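# Four arms open a pallet collar and seat it

## Task

Unfold the pallet collar into its open shape and set it down on the pallet so that it sits squarely in place.

## Robot and tools

Setup: four robots named arm1, arm2, arm3 and arm4 work together. Each is a Kinova Gen3 seven-joint arm carrying a Robotiq 2F-85 parallel gripper. The hand can reach roughly 1.0 m from the joint-1 axis. All positions are in one scene frame in metres, origin on the floor and +z pointing up. Each foot (base_link) faces along its own +x. The feet sit at: arm1 (-0.424, -0.872, 0.754), quat_wxyz (0.738, 0, 0, 0.675). arm2 (0.229, -0.880, 0.835), quat (0.670, 0.001, 0, 0.742). arm3 (1.000, -0.048, 0.810), quat (0.112, 0.001, 0, -0.994). arm4 (-0.901, -0.169, 0.832), quat (0.991, -0.003, 0.004, -0.132). The point called hand is the middle of the closed finger pads. It lies about 2 cm behind the fingertips when the gripper is shut or half open, and about 0.5 cm behind them when it is fully open. The fingers point along the hand's +z and separate along its y.

move: the only tool that commands motion. Each arm gets its own optional object, arm1 to arm4. Inside it, "joints" maps joint names to absolute targets. These are joint positions, not offsets. joint1_rad to joint7_rad are in radians. gripper_m is the fingertip gap in metres, 0 to 0.085. Any name you leave out keeps its earlier target.

Joint ranges and signs:
- joint1_rad, joint3_rad, joint5_rad and joint7_rad: -69.115 to 69.115.
- joint2_rad: ±2.249. At 0 the arm points straight up; positive leans it forward.
- joint4_rad: ±2.579. The elbow is straight at 0.
- joint6_rad: ±2.099. The wrist is straight at 0.
- joint1: positive turns the arm clockwise seen from above. At 0 the arm extends along its foot's +x.
- joint7: positive rolls the hand counter-clockwise, looking from behind it.
- A joint counts as done within 0.01 rad. The gripper counts as done within 0.003 m.

Optional "min_time_s" per arm (0.1 to 8 s) sets a floor on how long that arm's motion takes. Joints of one arm start and finish together. Joint speeds top out at 1.39 rad/s for joints 1-4 and 1.22 rad/s for joints 5-7. No action may exceed 15 s. Between two postures the hand may sweep a wide path, so check clearance.

Other move arguments:
- "cameras" lists views to return: arm1_cam_wrist to arm4_cam_wrist, cam_high, cam_low, or "all"; [] means none.
- "blocking" true (the default) returns once everything is at rest.
- "blocking" false returns within about 0.5 s while motion continues. A later move replaces only the joint targets it names.
- A move with no action just reports the full state and images.

Other tools:
- wait(seconds 0 to 10) lets the simulation run. It returns early if an earlier non-blocking motion comes to rest.
- stop brakes all running motions. Braked arms hold where they stopped and may keep pressing on whatever they touch.
- zoom_image(camera, region [x0, y0, x1, y1]) gives a closer view of the newest image from that camera. Pixels count from the top-left; the region is at most 504 by 504. Images are 896x504.
- read_manual returns only licence text.
- finished_scene(scene) ends the current scene for good. The collar must stay seated afterwards without help.

The simulation keeps running while the operator deliberates. Arms without motions hold their last command meanwhile.

Reading results:
- "move" names the arms that got commands. "as last shown" plus "not commanded" marks idle arms.
- joint_status values:
  - moving.
  - done: can also appear when a joint is blocked short of its target.
  - off_target: at rest away from target, possibly still pushing.
  - stopped: from your stop.
  - time_out: an uncommanded stop; the joint holds where it is.
  - not_followed, or lines beginning "previous command not reached" or "held back during": a safety check is withholding targets to avoid collisions. It may act late, and it ignores fingers meeting fingers.
  - limit_stop_at_motor_heat.
- "earlier move" (seen via wait(0)) reports unfinished non-blocking motions.
- Joint velocities are in rad/s; "within noise" means the arm is still.
- Joint torques are in N m, positive toward larger joint values. At rest they change only with contact or load.
- Flange force is the outside force along the hand's x, y and z axes. It includes the weight of anything held and is noisy; "no reading" may occur.
- If any refused call or uncommanded stop occurs, later move, wait and finished_scene calls in that same reply are skipped.

Hazards to avoid:
- Never press two robots hard together; this fails the scene. No line of the state reports robot-to-robot touching.
- Never close a gripper on another arm's fingers.
- Do not knock the collar or anything else off the work area or onto the floor. Do not drop parts or let them fall far.
- Do not slam into fixed or heavy objects. The arm keeps pushing after contact until commanded away.
- Torque limits are 104.5 N m for joints 1-4 and 51.3 N m for joints 5-7.
  - Exceeding one, or drifting more than 5 degrees off the planned path, causes a torque fault. The arm freezes for 10 s and each joint then needs a fresh target.
- Avoid long stretched-out holds or pushes toward unreachable poses. They heat motors: MOTOR HOT appears at 60 °C. At 75 °C an OVER-TEMPERATURE FAULT makes the arm sag for 30 to 60 s, after which targets must be resent.
- Avoid squeezing hard on a part still resting on something, and avoid twisting or yanking the gripper.
- For a firm grip, approach open and command gripper_m well below the part's width.
- Loose objects may be nudged briefly by outside disturbances.

Each tool is called after "Request:" by a JSON object that holds its "op" and its "data".

## Session

Request:
{"op": "move", "data": {}}

Scene clock: 0.00 s.
Joint torques (N m): no reading
Motor temperatures (°C): arm1=[36 35 27 36 44 41 47] | arm2=[29 29 34 32 41 37 40] | arm3=[38 37 36 33 40 44 43] | arm4=[32 38 30 26 36 46 35]
Flange force (N): no reading
Joint velocities: within noise
arm1.joint_positions: joint1_rad=-0.451 joint2_rad=-0.488 joint3_rad=-0.090 joint4_rad=+1.489 joint5_rad=-0.024 joint6_rad=+1.942 joint7_rad=+1.015 gripper_m=+0.085
arm1.joint_status: not commanded
arm1.hand: x=-0.4710 y=-0.7525 z=+1.2743 quat_wxyz=(-0.037, +0.668, -0.738, -0.091) (m; scene frame)
arm2.joint_positions: joint1_rad=-0.105 joint2_rad=-0.433 joint3_rad=-0.048 joint4_rad=+1.523 joint5_rad=-0.007 joint6_rad=+1.973 joint7_rad=+1.578 gripper_m=+0.085
arm2.joint_status: not commanded
arm2.hand: x=+0.2167 y=-0.7544 z=+1.3374 quat_wxyz=(-0.030, +0.793, -0.608, -0.028) (m; scene frame)
arm3.joint_positions: joint1_rad=+0.140 joint2_rad=-0.480 joint3_rad=-0.040 joint4_rad=+1.504 joint5_rad=-0.048 joint6_rad=+1.957 joint7_rad=+1.461 gripper_m=+0.085
arm3.joint_status: not commanded
arm3.hand: x=+0.8757 y=-0.0555 z=+1.3239 quat_wxyz=(-0.022, -0.997, -0.017, +0.077) (m; scene frame)
arm4.joint_positions: joint1_rad=-0.493 joint2_rad=-0.458 joint3_rad=-0.036 joint4_rad=+1.502 joint5_rad=-0.057 joint6_rad=+2.052 joint7_rad=+1.434 gripper_m=+0.085
arm4.joint_status: not commanded
arm4.hand: x=-0.7992 y=-0.1467 z=+1.3410 quat_wxyz=(-0.014, +0.076, -0.997, -0.019) (m; scene frame)
pictures: arm1_cam_wrist, arm2_cam_wrist, arm3_cam_wrist, arm4_cam_wrist, cam_high, cam_low

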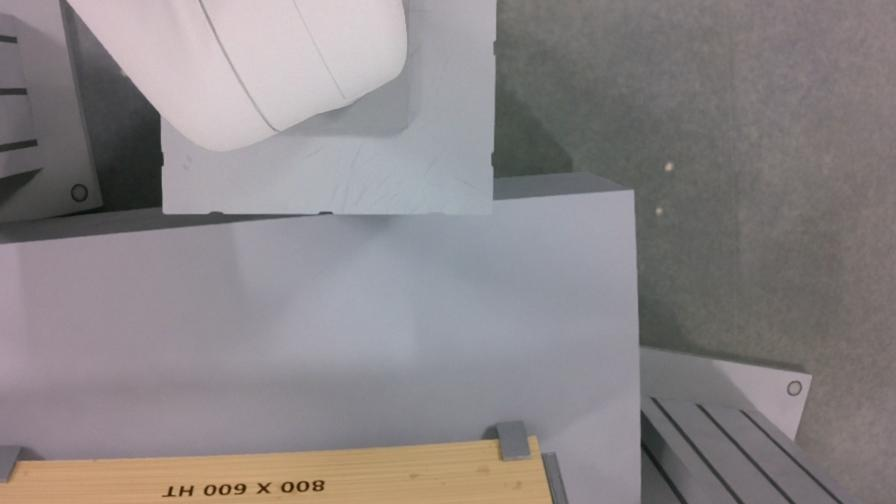

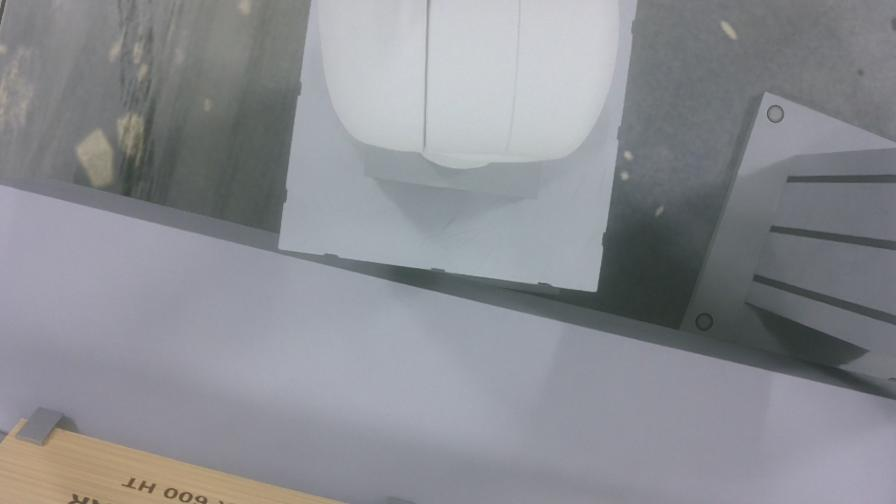

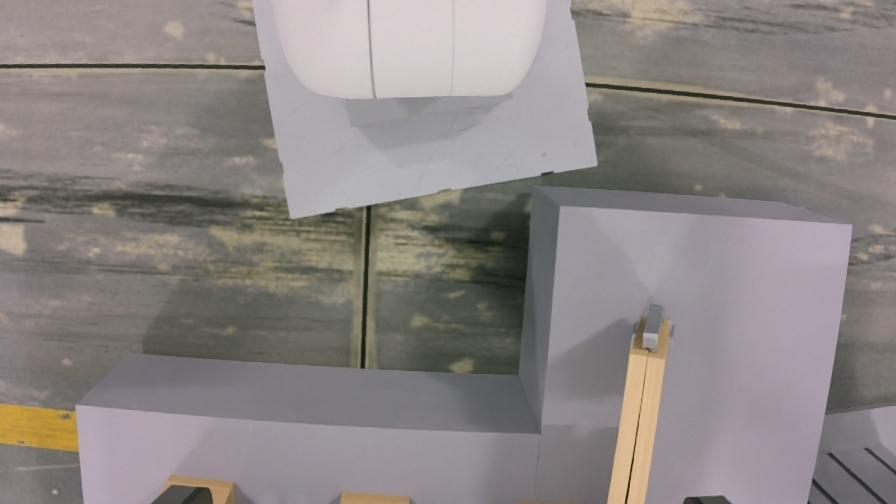

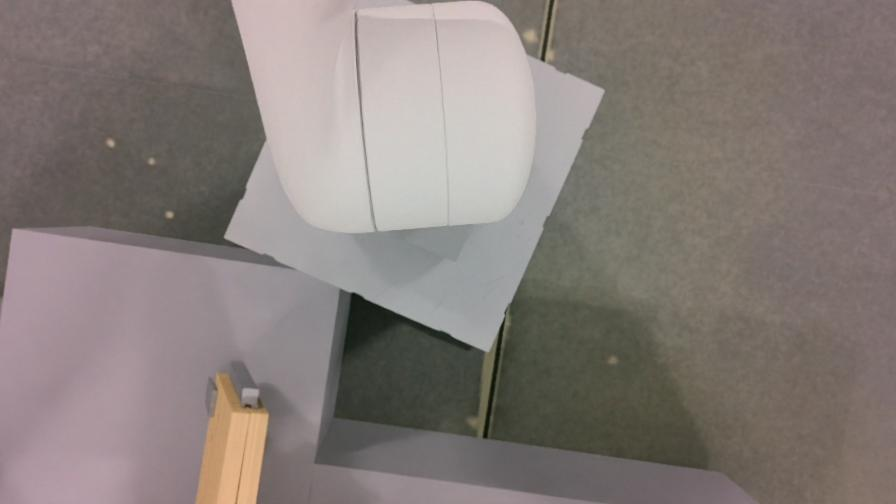

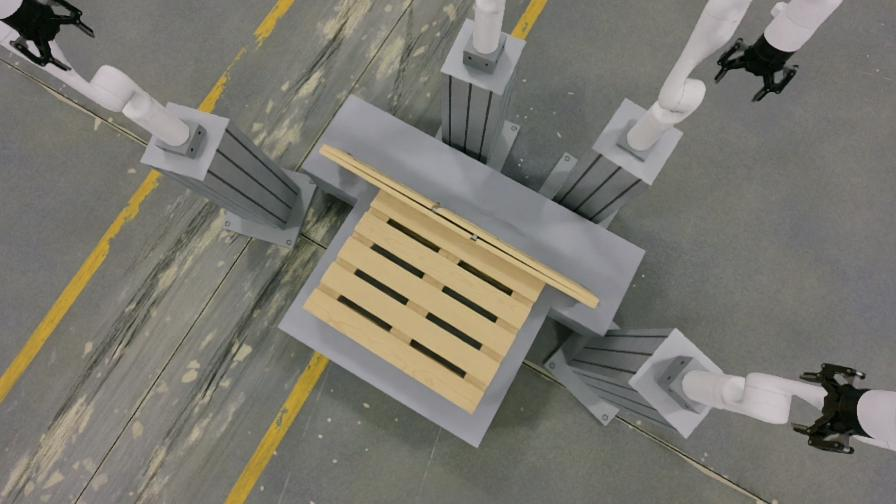

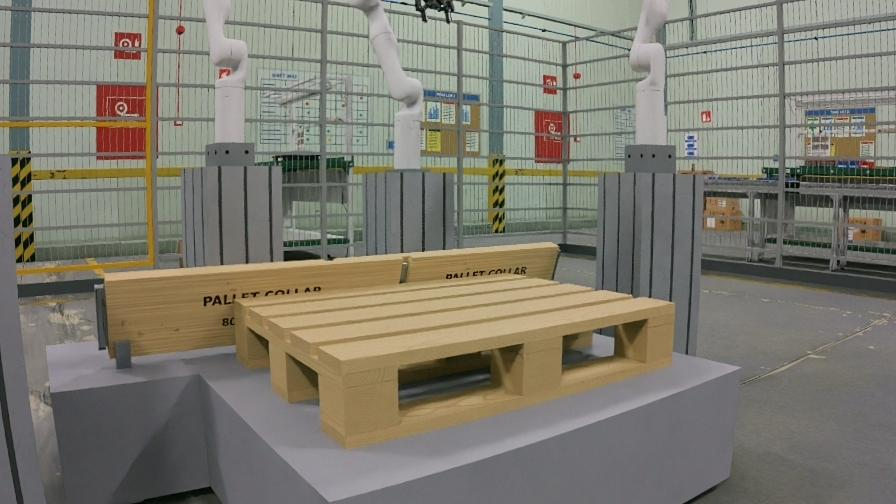

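Request:
{"op": "zoom_image", "data": {"camera": "cam_high", "region": [270, 90, 670, 460]}}

Request:
{"op": "zoom_image", "data": {"camera": "cam_low", "region": [340, 220, 600, 330]}}

Request:
{"op": "zoom_image", "data": {"camera": "cam_low", "region": [60, 240, 260, 380]}}

Request:
{"op": "zoom_image", "data": {"camera": "arm3_cam_wrist", "region": [560, 280, 760, 420]}}

Request:
{"op": "zoom_image", "data": {"camera": "arm4_cam_wrist", "region": [140, 340, 340, 500]}}

Request:
{"op": "zoom_image", "data": {"camera": "cam_high", "region": [400, 180, 520, 260]}}

Scaled by 1.260 from the camera's image (finer frame: 1280x720).

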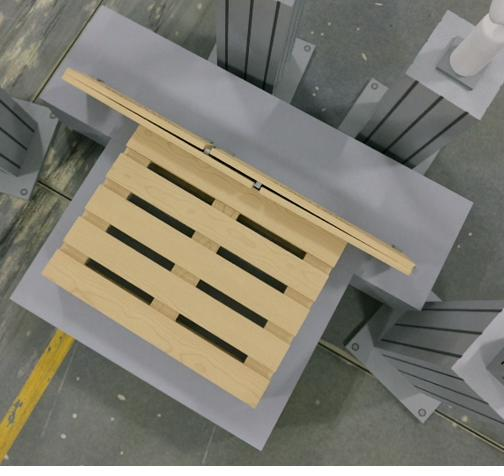

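Scaled by 1.938 from the camera's image (finer frame: 1280x720).

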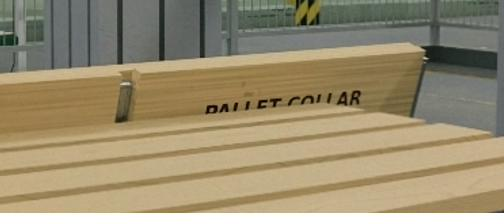

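Scaled by 2.520 from the camera's image (finer frame: 1280x720).

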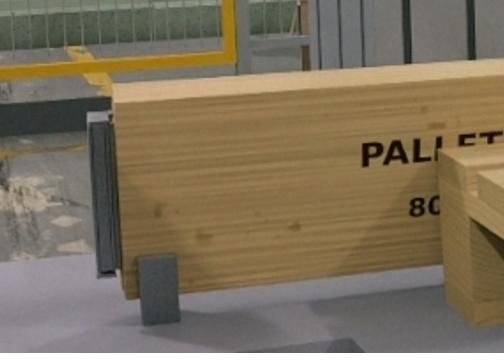

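Scaled by 2.520 from the camera's image (finer frame: 1280x720).

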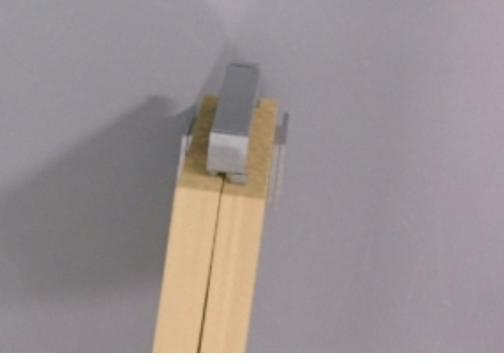

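Scaled by 2.520 from the camera's image (finer frame: 1280x720).

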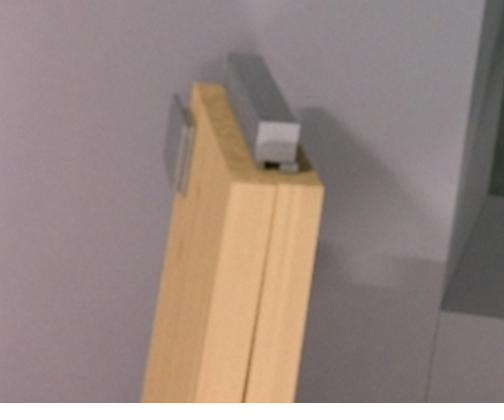

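Scaled by 4.200 from the camera's image (finer frame: 1280x720).

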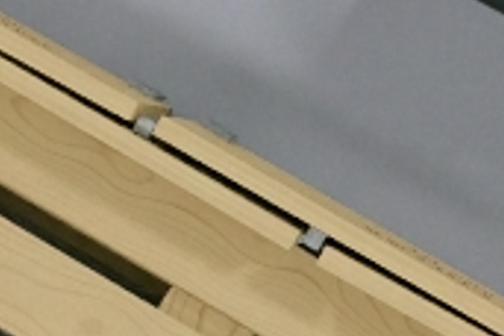

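Request:
{"op": "move", "data": {"arm1": {"joints":{"joint1_rad":0.352,"joint2_rad":0.967,"joint3_rad":0,"joint4_rad":0.655,"joint5_rad":0,"joint6_rad":1.52,"joint7_rad":0.441}}, "arm2": {"joints":{"joint1_rad":0.096,"joint2_rad":0.8385,"joint3_rad":0,"joint4_rad":1.193,"joint5_rad":0,"joint6_rad":1.11,"joint7_rad":-0.006}}, "arm3": {"joints":{"joint1_rad":0.342,"joint2_rad":0.845,"joint3_rad":0,"joint4_rad":0.607,"joint5_rad":0,"joint6_rad":1.69,"joint7_rad":1.688}}, "arm4": {"joints":{"joint1_rad":-0.671,"joint2_rad":0.782,"joint3_rad":0,"joint4_rad":0.801,"joint5_rad":0,"joint6_rad":1.558,"joint7_rad":1.165}}, "cameras": ["arm1_cam_wrist","arm2_cam_wrist","arm3_cam_wrist","arm4_cam_wrist"]}}

Scene clock: 331.83 s.
Joint torques (N m): arm1=[-0.55 -27.2 -0.99 -9.1 0.22 -0.04 0.39] | arm2=[0.62 -21.19 -0.01 -8.74 0.15 -0.23 -0.31] | arm3=[-0.69 -23.66 0.28 -9.54 0.51 0.15 -0.01] | arm4=[0.23 -23.3 -0.75 -8.89 -0.2 0.31 -0.03]
Motor temperatures (°C): arm1=[34 32 27 32 43 38 46] | arm2=[28 29 31 30 39 36 40] | arm3=[32 33 31 32 39 43 41] | arm4=[28 33 27 26 35 45 35]
Flange force (N): arm1=[-2.7 4.8 0.3] | arm2=[0.9 -7.0 -2.1] | arm3=[7.8 0.1 2.8] | arm4=[0.8 0.0 0.2]
move: arm1 done; arm2 done; arm3 done; arm4 done
Joint velocities: within noise
arm1.joint_positions: joint1_rad=+0.352 joint2_rad=+0.967 joint3_rad=+0.000 joint4_rad=+0.655 joint5_rad=+0.000 joint6_rad=+1.520 joint7_rad=+0.441 gripper_m=+0.085
arm1.joint_status: all done
arm1.hand: x=-0.1192 y=-0.2854 z=+0.9496 quat_wxyz=(+0.000, +0.000, -1.000, +0.000)
arm2.joint_positions: joint1_rad=+0.096 joint2_rad=+0.838 joint3_rad=+0.000 joint4_rad=+1.193 joint5_rad=+0.000 joint6_rad=+1.110 joint7_rad=-0.006 gripper_m=+0.085
arm2.joint_status: all done
arm2.hand: x=+0.2503 y=-0.2858 z=+0.9514 quat_wxyz=(+0.001, +0.000, -1.000, -0.001)
arm3.joint_positions: joint1_rad=+0.342 joint2_rad=+0.845 joint3_rad=+0.000 joint4_rad=+0.607 joint5_rad=+0.000 joint6_rad=+1.690 joint7_rad=+1.688 gripper_m=+0.085
arm3.joint_status: all done
arm3.hand: x=+0.3801 y=+0.0500 z=+1.0985 quat_wxyz=(+0.000, -1.000, +0.000, -0.001)
arm4.joint_positions: joint1_rad=-0.671 joint2_rad=+0.782 joint3_rad=+0.000 joint4_rad=+0.801 joint5_rad=+0.000 joint6_rad=+1.558 joint7_rad=+1.165 gripper_m=+0.085
arm4.joint_status: all done
arm4.hand: x=-0.3276 y=+0.0501 z=+1.0944 quat_wxyz=(+0.004, +0.000, -1.000, +0.002)

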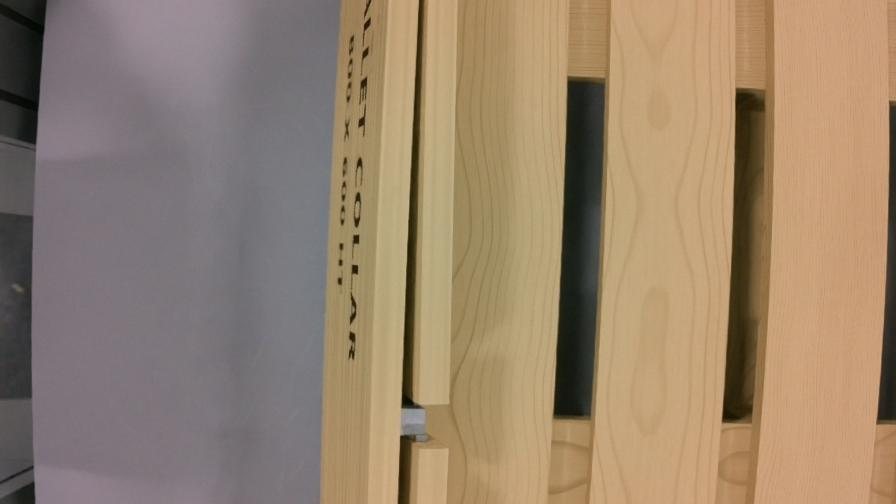

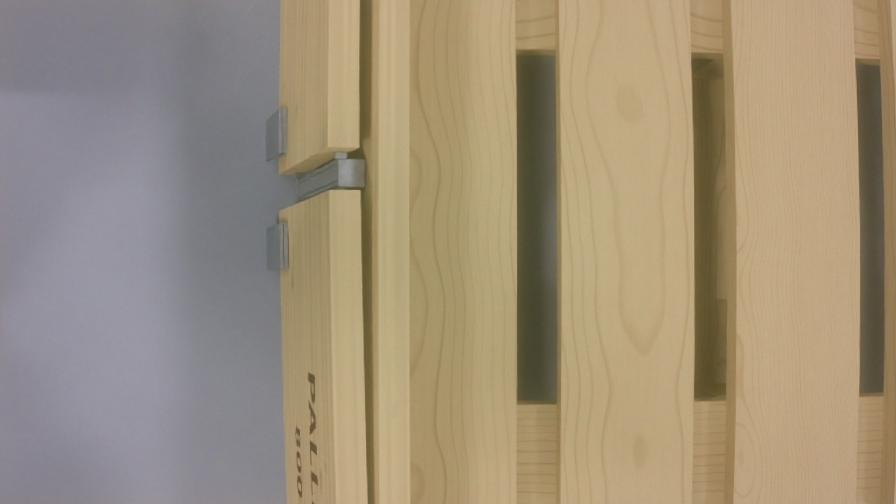

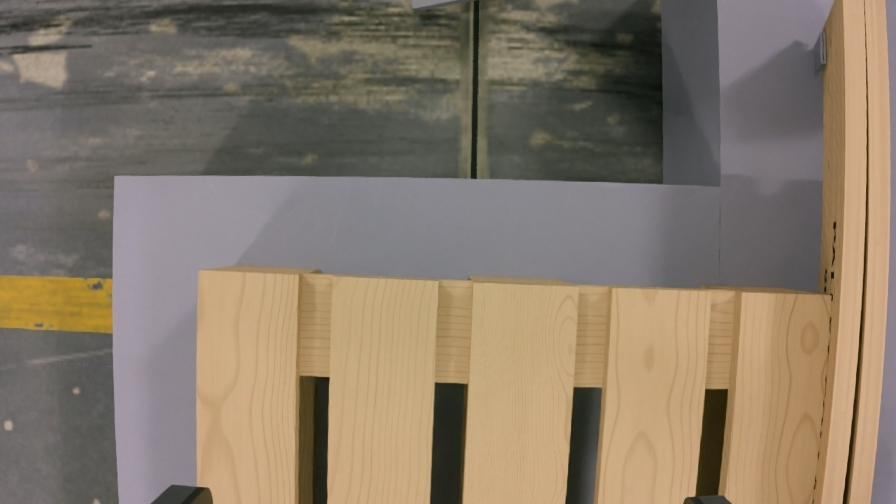

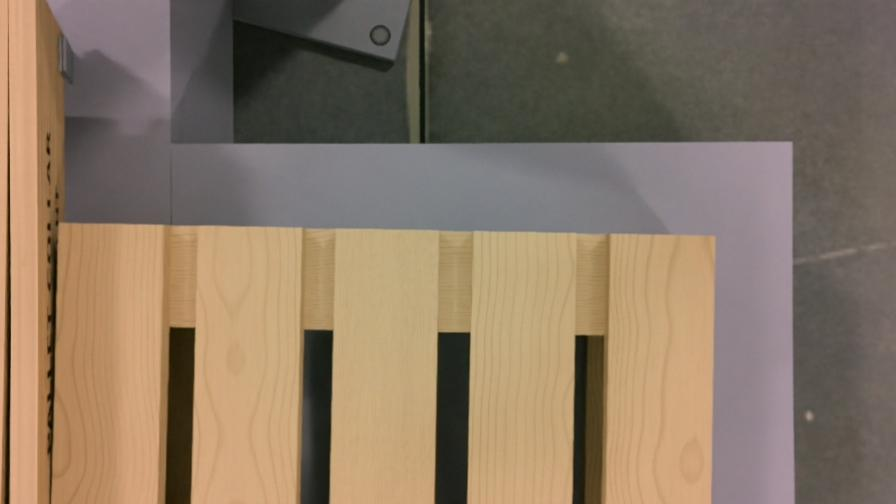

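Request:
{"op": "zoom_image", "data": {"camera": "arm2_cam_wrist", "region": [240, 80, 420, 290]}}

Request:
{"op": "zoom_image", "data": {"camera": "arm1_cam_wrist", "region": [300, 360, 500, 504]}}

Request:
{"op": "zoom_image", "data": {"camera": "arm4_cam_wrist", "region": [0, 0, 160, 140]}}

Request:
{"op": "zoom_image", "data": {"camera": "arm3_cam_wrist", "region": [720, 0, 896, 160]}}

Scaled by 2.400 from the camera's image (finer frame: 1280x720).

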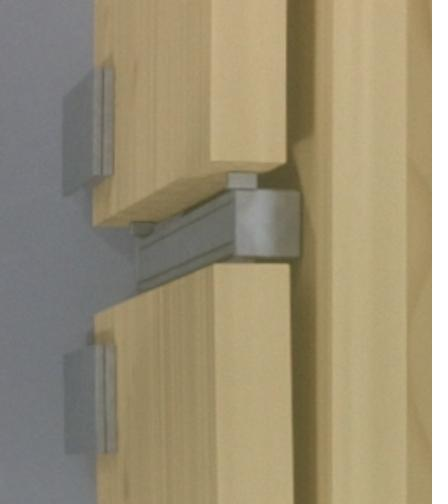

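Scaled by 2.520 from the camera's image (finer frame: 1280x720).

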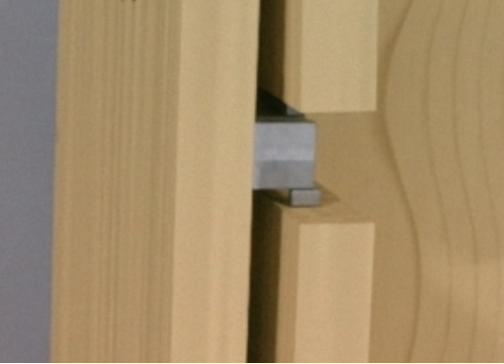

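Scaled by 3.150 from the camera's image (finer frame: 1280x720).

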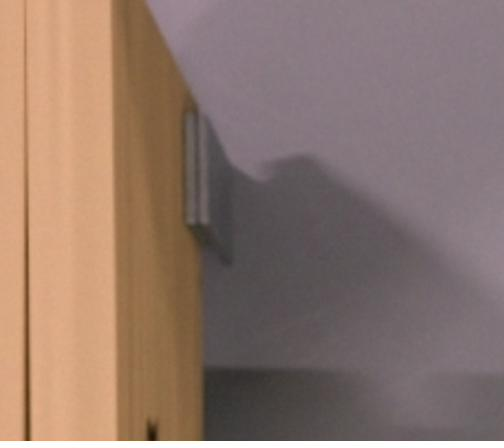

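Scaled by 2.864 from the camera's image (finer frame: 1280x720).

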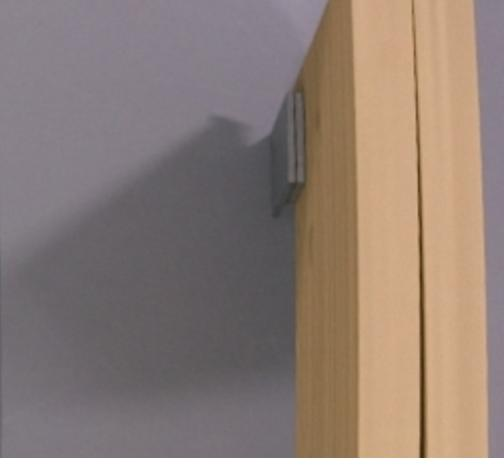

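Request:
{"op": "move", "data": {"arm2": {"joints":{"joint1_rad":-0.026,"joint2_rad":1.4026,"joint4_rad":2.2557,"joint6_rad":-1.058,"joint7_rad":-1.571,"gripper_m":0.06}}}}

Request:
{"op": "move", "data": {"arm2": {"joints":{"joint2_rad":1.7845,"joint4_rad":1.890,"joint6_rad":-1.2245}}, "cameras": ["arm2_cam_wrist","arm1_cam_wrist"]}}

Scene clock: 533.20 s.
Joint torques (N m): arm1=[-0.58 -27.3 -1.05 -9.07 0.2 -0.03 0.4] | arm2=[0.59 -15.39 0.3 1.86 0.18 -1.83 -0.35] | arm3=[-0.67 -23.7 0.28 -9.56 0.49 0.13 -0.03] | arm4=[0.24 -23.29 -0.71 -8.87 -0.17 0.36 -0.03]
Motor temperatures (°C): arm1=[33 34 27 33 42 38 45] | arm2=[28 32 30 30 38 36 40] | arm3=[31 34 30 32 39 43 40] | arm4=[28 36 27 26 35 44 35]
Flange force (N): arm1=[-3.0 5.3 0.3] | arm2=[4.5 -1.9 -5.3] | arm3=[7.7 0.1 2.8] | arm4=[0.8 0.0 0.3]
move: arm2 done
Joint velocities: within noise
arm1, arm3, arm4: as last shown
arm2.joint_positions: joint1_rad=-0.026 joint2_rad=+1.403 joint3_rad=+0.000 joint4_rad=+2.256 joint5_rad=+0.000 joint6_rad=-1.058 joint7_rad=-1.571 gripper_m=+0.060
arm2.joint_status: all done
arm2.hand: x=+0.1996 y=-0.4602 z=+0.6512 quat_wxyz=(+0.202, -0.636, -0.723, -0.177)
pictures: none

Scene clock: 534.77 s.
Joint torques (N m): arm1=[-0.53 -27.33 -1.05 -9.07 0.22 -0.06 0.41] | arm2=[0.62 -15.4 0.1 1.63 0.16 -2.16 -0.34] | arm3=[-0.71 -23.69 0.33 -9.49 0.51 0.11 -0.04] | arm4=[0.24 -23.26 -0.71 -8.88 -0.2 0.34 -0.01]
Motor temperatures (°C): arm1=[33 34 27 33 42 38 45] | arm2=[28 32 30 30 38 36 40] | arm3=[31 34 30 32 39 43 40] | arm4=[28 36 27 26 35 44 35]
Flange force (N): arm1=[-3.1 5.6 0.2] | arm2=[5.1 -1.4 -4.4] | arm3=[7.1 -0.1 2.5] | arm4=[0.9 0.0 0.2]
move: arm2 done
Joint velocities: within noise
arm1, arm3, arm4: as last shown
arm2.joint_positions: joint1_rad=-0.026 joint2_rad=+1.784 joint3_rad=+0.000 joint4_rad=+1.890 joint5_rad=+0.000 joint6_rad=-1.224 joint7_rad=-1.571 gripper_m=+0.060
arm2.joint_status: all done
arm2.hand: x=+0.1955 y=-0.4301 z=+0.5212 quat_wxyz=(+0.256, -0.621, -0.706, -0.224)
pictures: arm1_cam_wrist, arm2_cam_wrist

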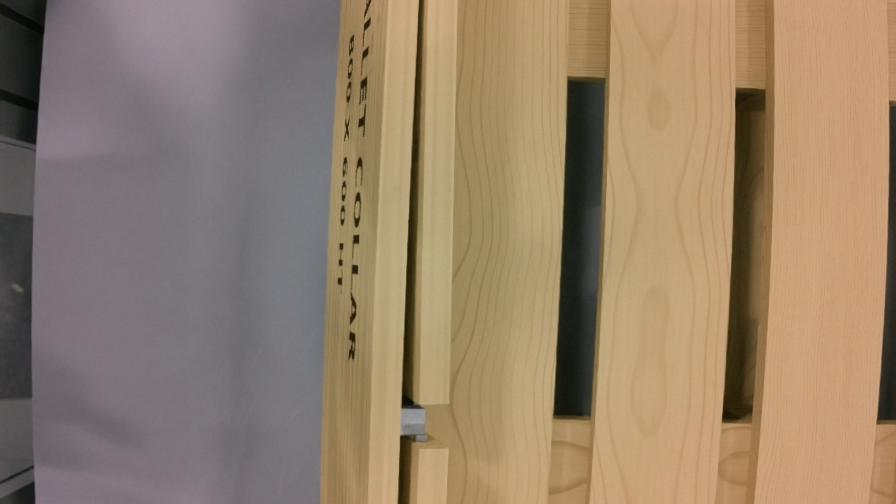

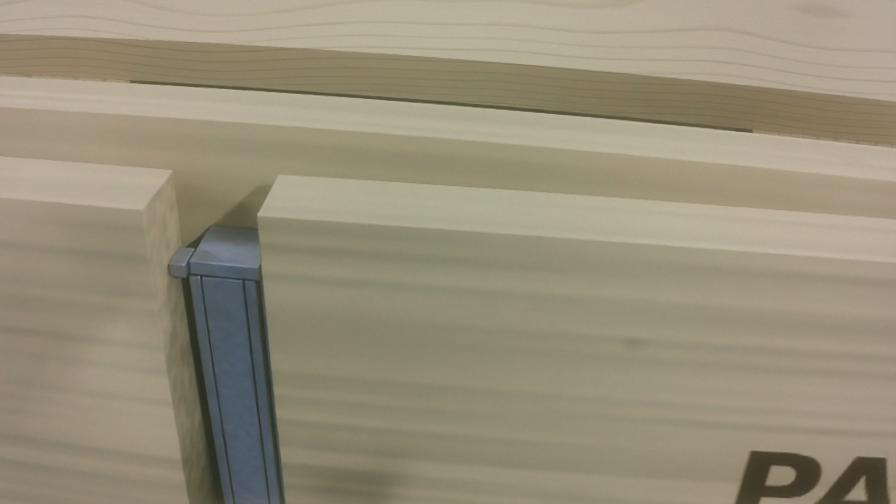

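Request:
{"op": "move", "data": {"arm2": {"joints":{"joint6_rad":-0.8}}, "cameras": ["arm2_cam_wrist"]}}

Scene clock: 553.00 s.
Joint torques (N m): arm1=[-0.53 -27.29 -1.05 -9.13 0.22 -0.01 0.36] | arm2=[0.58 -14.35 0.26 2.74 0.26 -1.05 -0.31] | arm3=[-0.68 -23.66 0.28 -9.54 0.5 0.14 -0.03] | arm4=[0.24 -23.27 -0.71 -8.93 -0.18 0.35 -0.05]
Motor temperatures (°C): arm1=[33 35 27 33 42 38 45] | arm2=[28 31 30 30 38 36 40] | arm3=[31 34 30 32 39 43 40] | arm4=[28 36 27 26 35 44 35]
Flange force (N): arm1=[-2.7 4.8 0.5] | arm2=[2.6 -1.9 -6.0] | arm3=[7.7 0.1 2.8] | arm4=[1.2 -0.2 0.4]
move: arm2 done
Joint velocities: within noise
arm1, arm3, arm4: as last shown
arm2.joint_positions: joint1_rad=-0.026 joint2_rad=+1.785 joint3_rad=+0.000 joint4_rad=+1.890 joint5_rad=+0.000 joint6_rad=-0.800 joint7_rad=-1.571 gripper_m=+0.060
arm2.joint_status: all done
arm2.hand: x=+0.2103 y=-0.5454 z=+0.4604 quat_wxyz=(+0.101, -0.654, -0.744, -0.088)

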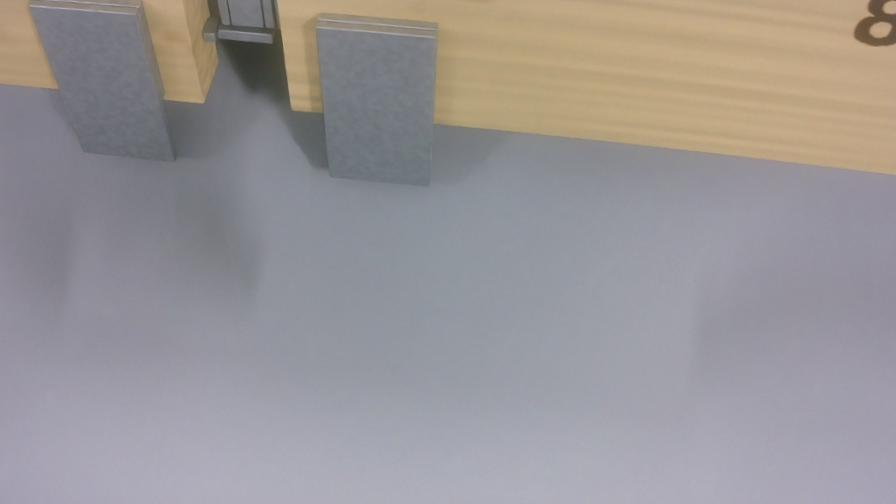

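Request:
{"op": "move", "data": {"arm2": {"joints":{"joint1_rad":-0.053,"joint2_rad":2.139,"joint4_rad":1.4495,"joint6_rad":-1.2385,"gripper_m":0.085}}, "cameras": ["arm2_cam_wrist","arm1_cam_wrist","cam_low"]}}

Scene clock: 620.27 s.
Joint torques (N m): arm1=[-0.5 -27.27 -0.99 -9.12 0.26 -0.02 0.37] | arm2=[0.57 -13.7 0.16 0.87 0.19 -2.33 -0.36] | arm3=[-0.66 -23.7 0.27 -9.52 0.5 0.13 -0.05] | arm4=[0.25 -23.32 -0.73 -8.86 -0.21 0.34 -0.02]
Motor temperatures (°C): arm1=[33 35 27 32 42 37 45] | arm2=[28 32 30 29 38 36 40] | arm3=[31 35 30 32 39 43 40] | arm4=[28 36 27 26 35 44 35]
Flange force (N): arm1=[-2.7 4.8 0.5] | arm2=[5.4 -1.5 -4.1] | arm3=[7.4 0.1 2.7] | arm4=[0.6 0.1 0.2]
move: arm2 done
Joint velocities: within noise
arm1, arm3, arm4: as last shown
arm2.joint_positions: joint1_rad=-0.053 joint2_rad=+2.139 joint3_rad=+0.000 joint4_rad=+1.450 joint5_rad=+0.000 joint6_rad=-1.239 joint7_rad=-1.571 gripper_m=+0.085
arm2.joint_status: all done
arm2.hand: x=+0.1846 y=-0.4406 z=+0.3923 quat_wxyz=(+0.294, -0.600, -0.701, -0.251)
pictures: arm1_cam_wrist, arm2_cam_wrist, cam_low

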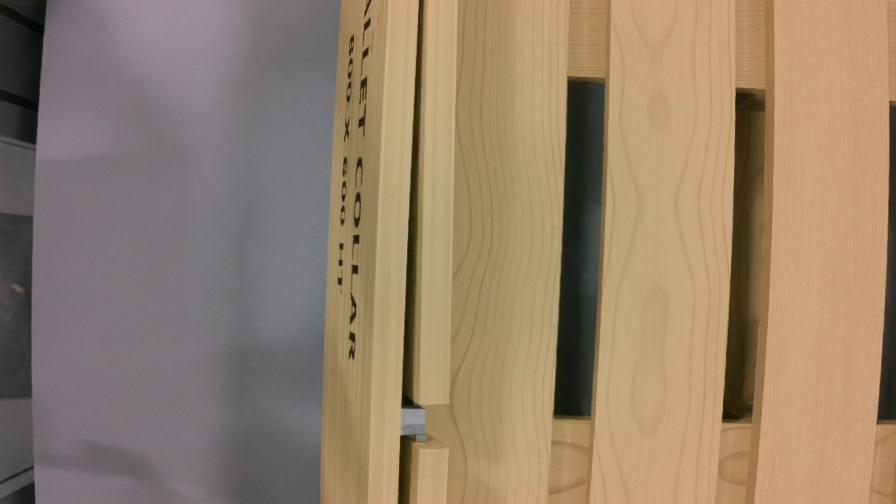

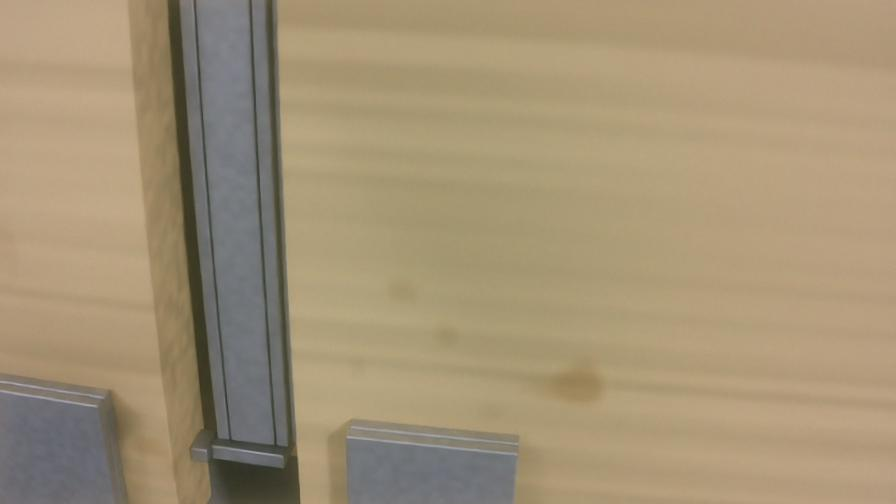

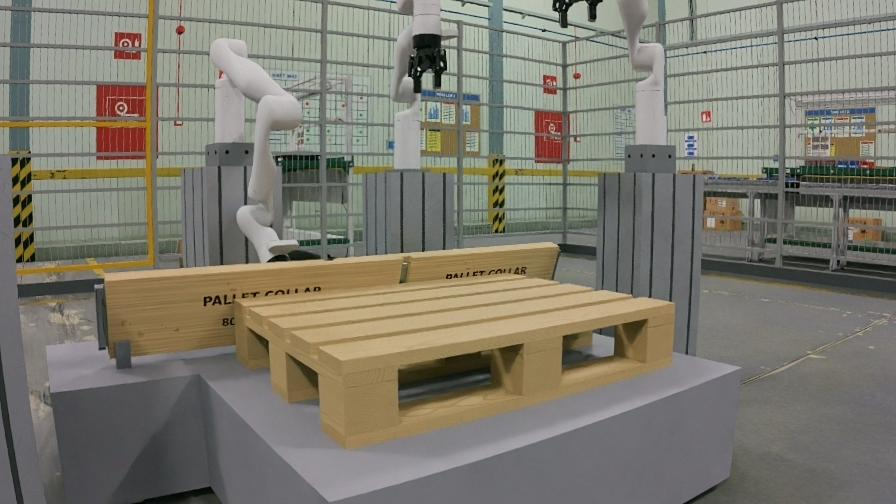

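Request:
{"op": "move", "data": {"arm2": {"joints":{"joint2_rad":2.2052,"joint4_rad":1.2011,"joint6_rad":-1.0563},"min_time_s":2}}}

Request:
{"op": "move", "data": {"arm2": {"joints":{"gripper_m":0.025}}, "cameras": ["arm2_cam_wrist","arm1_cam_wrist"]}}

Scene clock: 636.47 s.
Joint torques (N m): arm1=[-0.59 -27.26 -1.08 -9.14 0.23 0 0.38] | arm2=[0.19 -22.78 0.88 -8.98 0.68 -3.34 -0.19] | arm3=[-0.66 -23.67 0.3 -9.54 0.49 0.14 -0.03] | arm4=[0.27 -23.29 -0.7 -8.87 -0.19 0.33 -0.04]
Motor temperatures (°C): arm1=[33 35 27 32 42 37 45] | arm2=[28 31 30 29 38 36 40] | arm3=[31 35 30 32 39 42 40] | arm4=[28 36 27 26 35 44 35]
Flange force (N): arm1=[-2.7 4.6 0.6] | arm2=[1.8 -3.9 -30.2] | arm3=[7.8 0.1 2.8] | arm4=[0.8 0.0 0.2]
move: arm2 done
Joint velocities: within noise
arm1, arm3, arm4: as last shown
arm2.joint_positions: joint1_rad=-0.053 joint2_rad=+2.205 joint3_rad=+0.000 joint4_rad=+1.201 joint5_rad=+0.000 joint6_rad=-1.056 joint7_rad=-1.571 gripper_m=+0.085
arm2.joint_status: all done
arm2.hand: x=+0.1787 y=-0.4031 z=+0.3495 quat_wxyz=(+0.294, -0.600, -0.701, -0.251)
pictures: none

Scene clock: 637.83 s.
Joint torques (N m): arm1=[-0.62 -27.3 -1.07 -9.19 0.22 -0.03 0.38] | arm2=[-6.01 -22.22 -4.54 -6.41 3.72 -4.47 -0.44] | arm3=[-0.66 -23.7 0.29 -9.52 0.51 0.12 -0.01] | arm4=[0.19 -23.28 -0.73 -8.86 -0.18 0.36 -0.02]
Motor temperatures (°C): arm1=[33 35 27 32 42 37 45] | arm2=[28 31 30 29 38 36 40] | arm3=[31 35 30 32 39 42 40] | arm4=[28 36 27 26 35 44 35]
Flange force (N): arm1=[-2.6 4.4 0.6] | arm2=[-0.8 12.0 -15.2] | arm3=[7.3 0.1 2.6] | arm4=[0.8 0.0 0.2]
move: arm2 done
Joint velocities: within noise
arm1, arm3, arm4: as last shown
arm2.joint_positions: joint1_rad=-0.053 joint2_rad=+2.205 joint3_rad=+0.000 joint4_rad=+1.201 joint5_rad=+0.000 joint6_rad=-1.056 joint7_rad=-1.571 gripper_m=+0.025
arm2.joint_status: all done
arm2.hand: x=+0.1787 y=-0.4030 z=+0.3495 quat_wxyz=(+0.294, -0.600, -0.701, -0.251)
pictures: arm1_cam_wrist, arm2_cam_wrist

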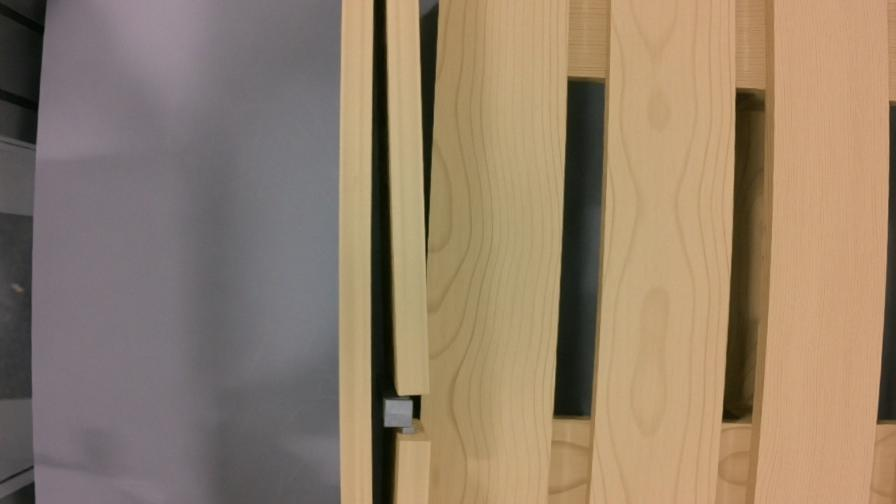

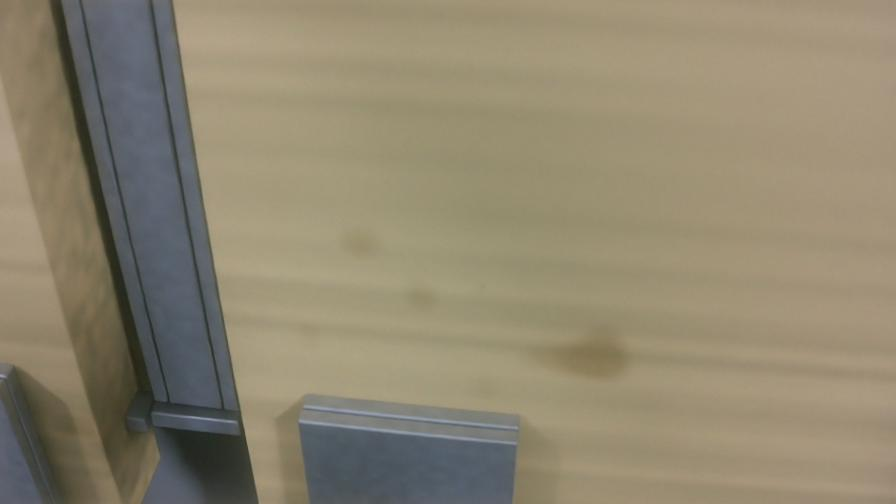

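Request:
{"op": "move", "data": {"arm2": {"joints":{"gripper_m":0.058}}}}

Request:
{"op": "move", "data": {"arm2": {"joints":{"joint2_rad":2.1866,"joint4_rad":1.1434,"joint6_rad":-0.98},"min_time_s":2}}}

Request:
{"op": "move", "data": {"arm2": {"joints":{"gripper_m":0.025}}, "cameras": ["arm2_cam_wrist","arm1_cam_wrist"]}}

Scene clock: 665.73 s.
Joint torques (N m): arm1=[-0.45 -27.29 -1.06 -9.08 0.23 -0.03 0.38] | arm2=[0.94 -15.45 0.48 -1.38 0.04 -2.57 -0.28] | arm3=[-0.71 -23.71 0.3 -9.55 0.48 0.14 -0.02] | arm4=[0.22 -23.31 -0.71 -8.87 -0.2 0.35 -0.05]
Motor temperatures (°C): arm1=[33 35 27 32 42 37 45] | arm2=[28 32 30 29 38 37 40] | arm3=[31 35 30 32 39 42 40] | arm4=[28 36 27 26 35 44 35]
Flange force (N): arm1=[-2.8 5.3 0.3] | arm2=[4.6 -2.7 -6.8] | arm3=[7.6 0.0 2.8] | arm4=[0.7 0.0 0.2]
move: arm2 done
Joint velocities: within noise
arm1, arm3, arm4: as last shown
arm2.joint_positions: joint1_rad=-0.053 joint2_rad=+2.205 joint3_rad=+0.000 joint4_rad=+1.201 joint5_rad=+0.000 joint6_rad=-1.056 joint7_rad=-1.571 gripper_m=+0.058
arm2.joint_status: all done
arm2.hand: x=+0.1787 y=-0.4031 z=+0.3495 quat_wxyz=(+0.294, -0.600, -0.701, -0.251)
pictures: none

Scene clock: 668.03 s.
Joint torques (N m): arm1=[-0.56 -27.27 -1.05 -9.16 0.22 -0.03 0.41] | arm2=[-6.58 -54.71 -1.03 -29.77 4.08 -13.25 0.85] | arm3=[-0.71 -23.74 0.3 -9.52 0.49 0.14 -0.02] | arm4=[0.29 -23.3 -0.72 -8.87 -0.17 0.35 -0.03]
Motor temperatures (°C): arm1=[33 35 27 32 42 37 45] | arm2=[28 32 30 29 38 37 40] | arm3=[31 35 30 32 39 42 40] | arm4=[28 36 27 26 35 44 35]
Flange force (N): arm1=[-2.6 4.6 0.5] | arm2=[-28.4 5.7 -50.6] | arm3=[7.3 0.0 2.7] | arm4=[0.8 0.1 0.3]
move: arm2 done
TORQUE WARNING: arm2's joint2_rad reached its warning level (56.7 N m). A warning alone does not stop the arm.
Joint velocities: within noise
arm1.joint_positions: joint1_rad=+0.352 joint2_rad=+0.967 joint3_rad=+0.000 joint4_rad=+0.655 joint5_rad=+0.000 joint6_rad=+1.520 joint7_rad=+0.441 gripper_m=+0.085
arm1.joint_status: not commanded
arm1.hand: x=-0.1192 y=-0.2854 z=+0.9496 quat_wxyz=(+0.000, +0.000, -1.000, +0.000)
arm2.joint_positions: joint1_rad=-0.053 joint2_rad=+2.187 joint3_rad=+0.000 joint4_rad=+1.143 joint5_rad=+0.000 joint6_rad=-0.980 joint7_rad=-1.571 gripper_m=+0.058
arm2.joint_status: all done
arm2.hand: x=+0.1744 y=-0.3760 z=+0.3501 quat_wxyz=(+0.294, -0.600, -0.701, -0.250)
arm3.joint_positions: joint1_rad=+0.342 joint2_rad=+0.845 joint3_rad=+0.000 joint4_rad=+0.607 joint5_rad=+0.000 joint6_rad=+1.690 joint7_rad=+1.688 gripper_m=+0.085
arm3.joint_status: not commanded
arm3.hand: x=+0.3801 y=+0.0500 z=+1.0985 quat_wxyz=(+0.000, -1.000, +0.000, -0.001)
arm4.joint_positions: joint1_rad=-0.671 joint2_rad=+0.782 joint3_rad=+0.000 joint4_rad=+0.801 joint5_rad=+0.000 joint6_rad=+1.558 joint7_rad=+1.165 gripper_m=+0.085
arm4.joint_status: not commanded
arm4.hand: x=-0.3276 y=+0.0501 z=+1.0944 quat_wxyz=(+0.004, +0.000, -1.000, +0.002)
pictures: none

Scene clock: 668.97 s.
Joint torques (N m): arm1=[-0.61 -27.24 -1.05 -9.03 0.2 -0.02 0.39] | arm2=[2.08 -57.06 3.31 -29.94 -1 -14.7 0.13] | arm3=[-0.7 -23.7 0.32 -9.52 0.49 0.12 0] | arm4=[0.24 -23.27 -0.78 -8.88 -0.18 0.32 -0.05]
Motor temperatures (°C): arm1=[33 35 27 32 42 37 45] | arm2=[28 32 30 29 38 37 40] | arm3=[31 35 30 32 39 42 40] | arm4=[28 36 27 26 35 44 35]
Flange force (N): arm1=[-3.1 5.4 0.2] | arm2=[-32.4 -8.6 -43.0] | arm3=[7.4 0.1 2.6] | arm4=[0.8 0.0 0.2]
move: arm2 off_target
TORQUE WARNING: arm2's joint2_rad reached its warning level (56.7 N m). A warning alone does not stop the arm.
Joint velocities: within noise
arm1, arm3, arm4: as last shown
arm2.joint_positions: joint1_rad=-0.053 joint2_rad=+2.187 joint3_rad=+0.000 joint4_rad=+1.143 joint5_rad=+0.000 joint6_rad=-0.980 joint7_rad=-1.571 gripper_m=+0.030
arm2.joint_status: gripper_m off_target (ended at +0.030, target +0.025)
arm2.hand: x=+0.1744 y=-0.3759 z=+0.3502 quat_wxyz=(+0.294, -0.600, -0.701, -0.251)
pictures: arm1_cam_wrist, arm2_cam_wrist

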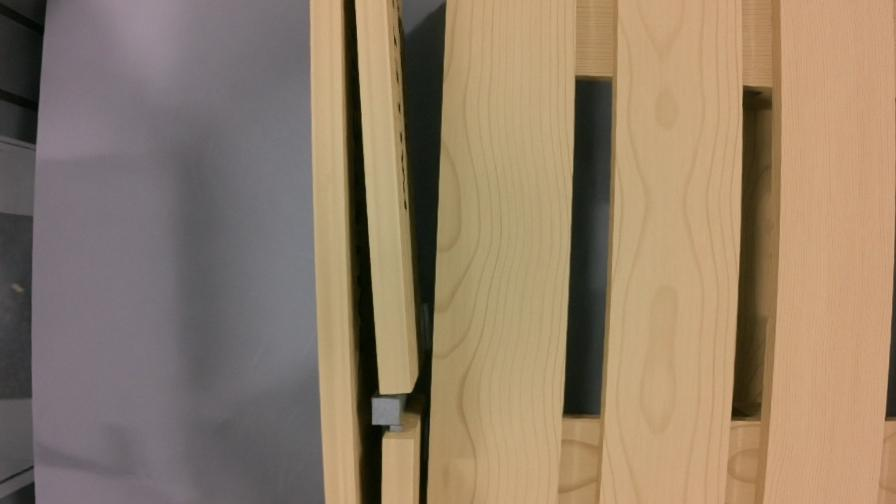

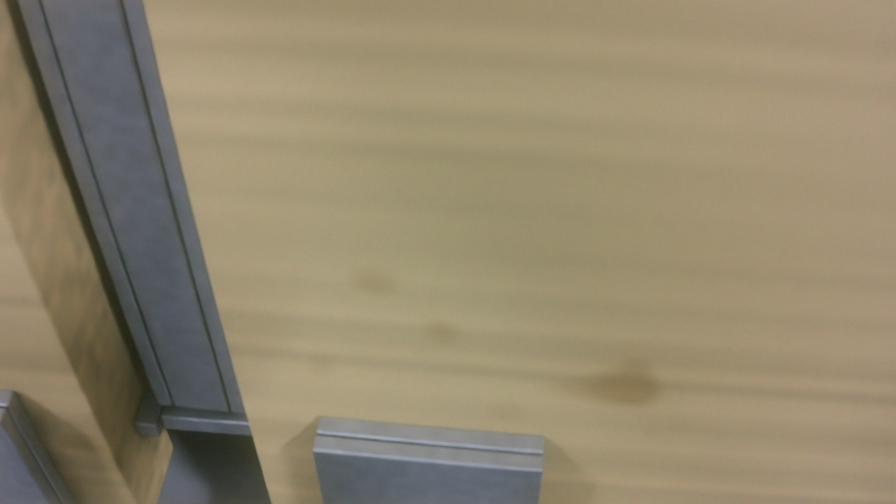

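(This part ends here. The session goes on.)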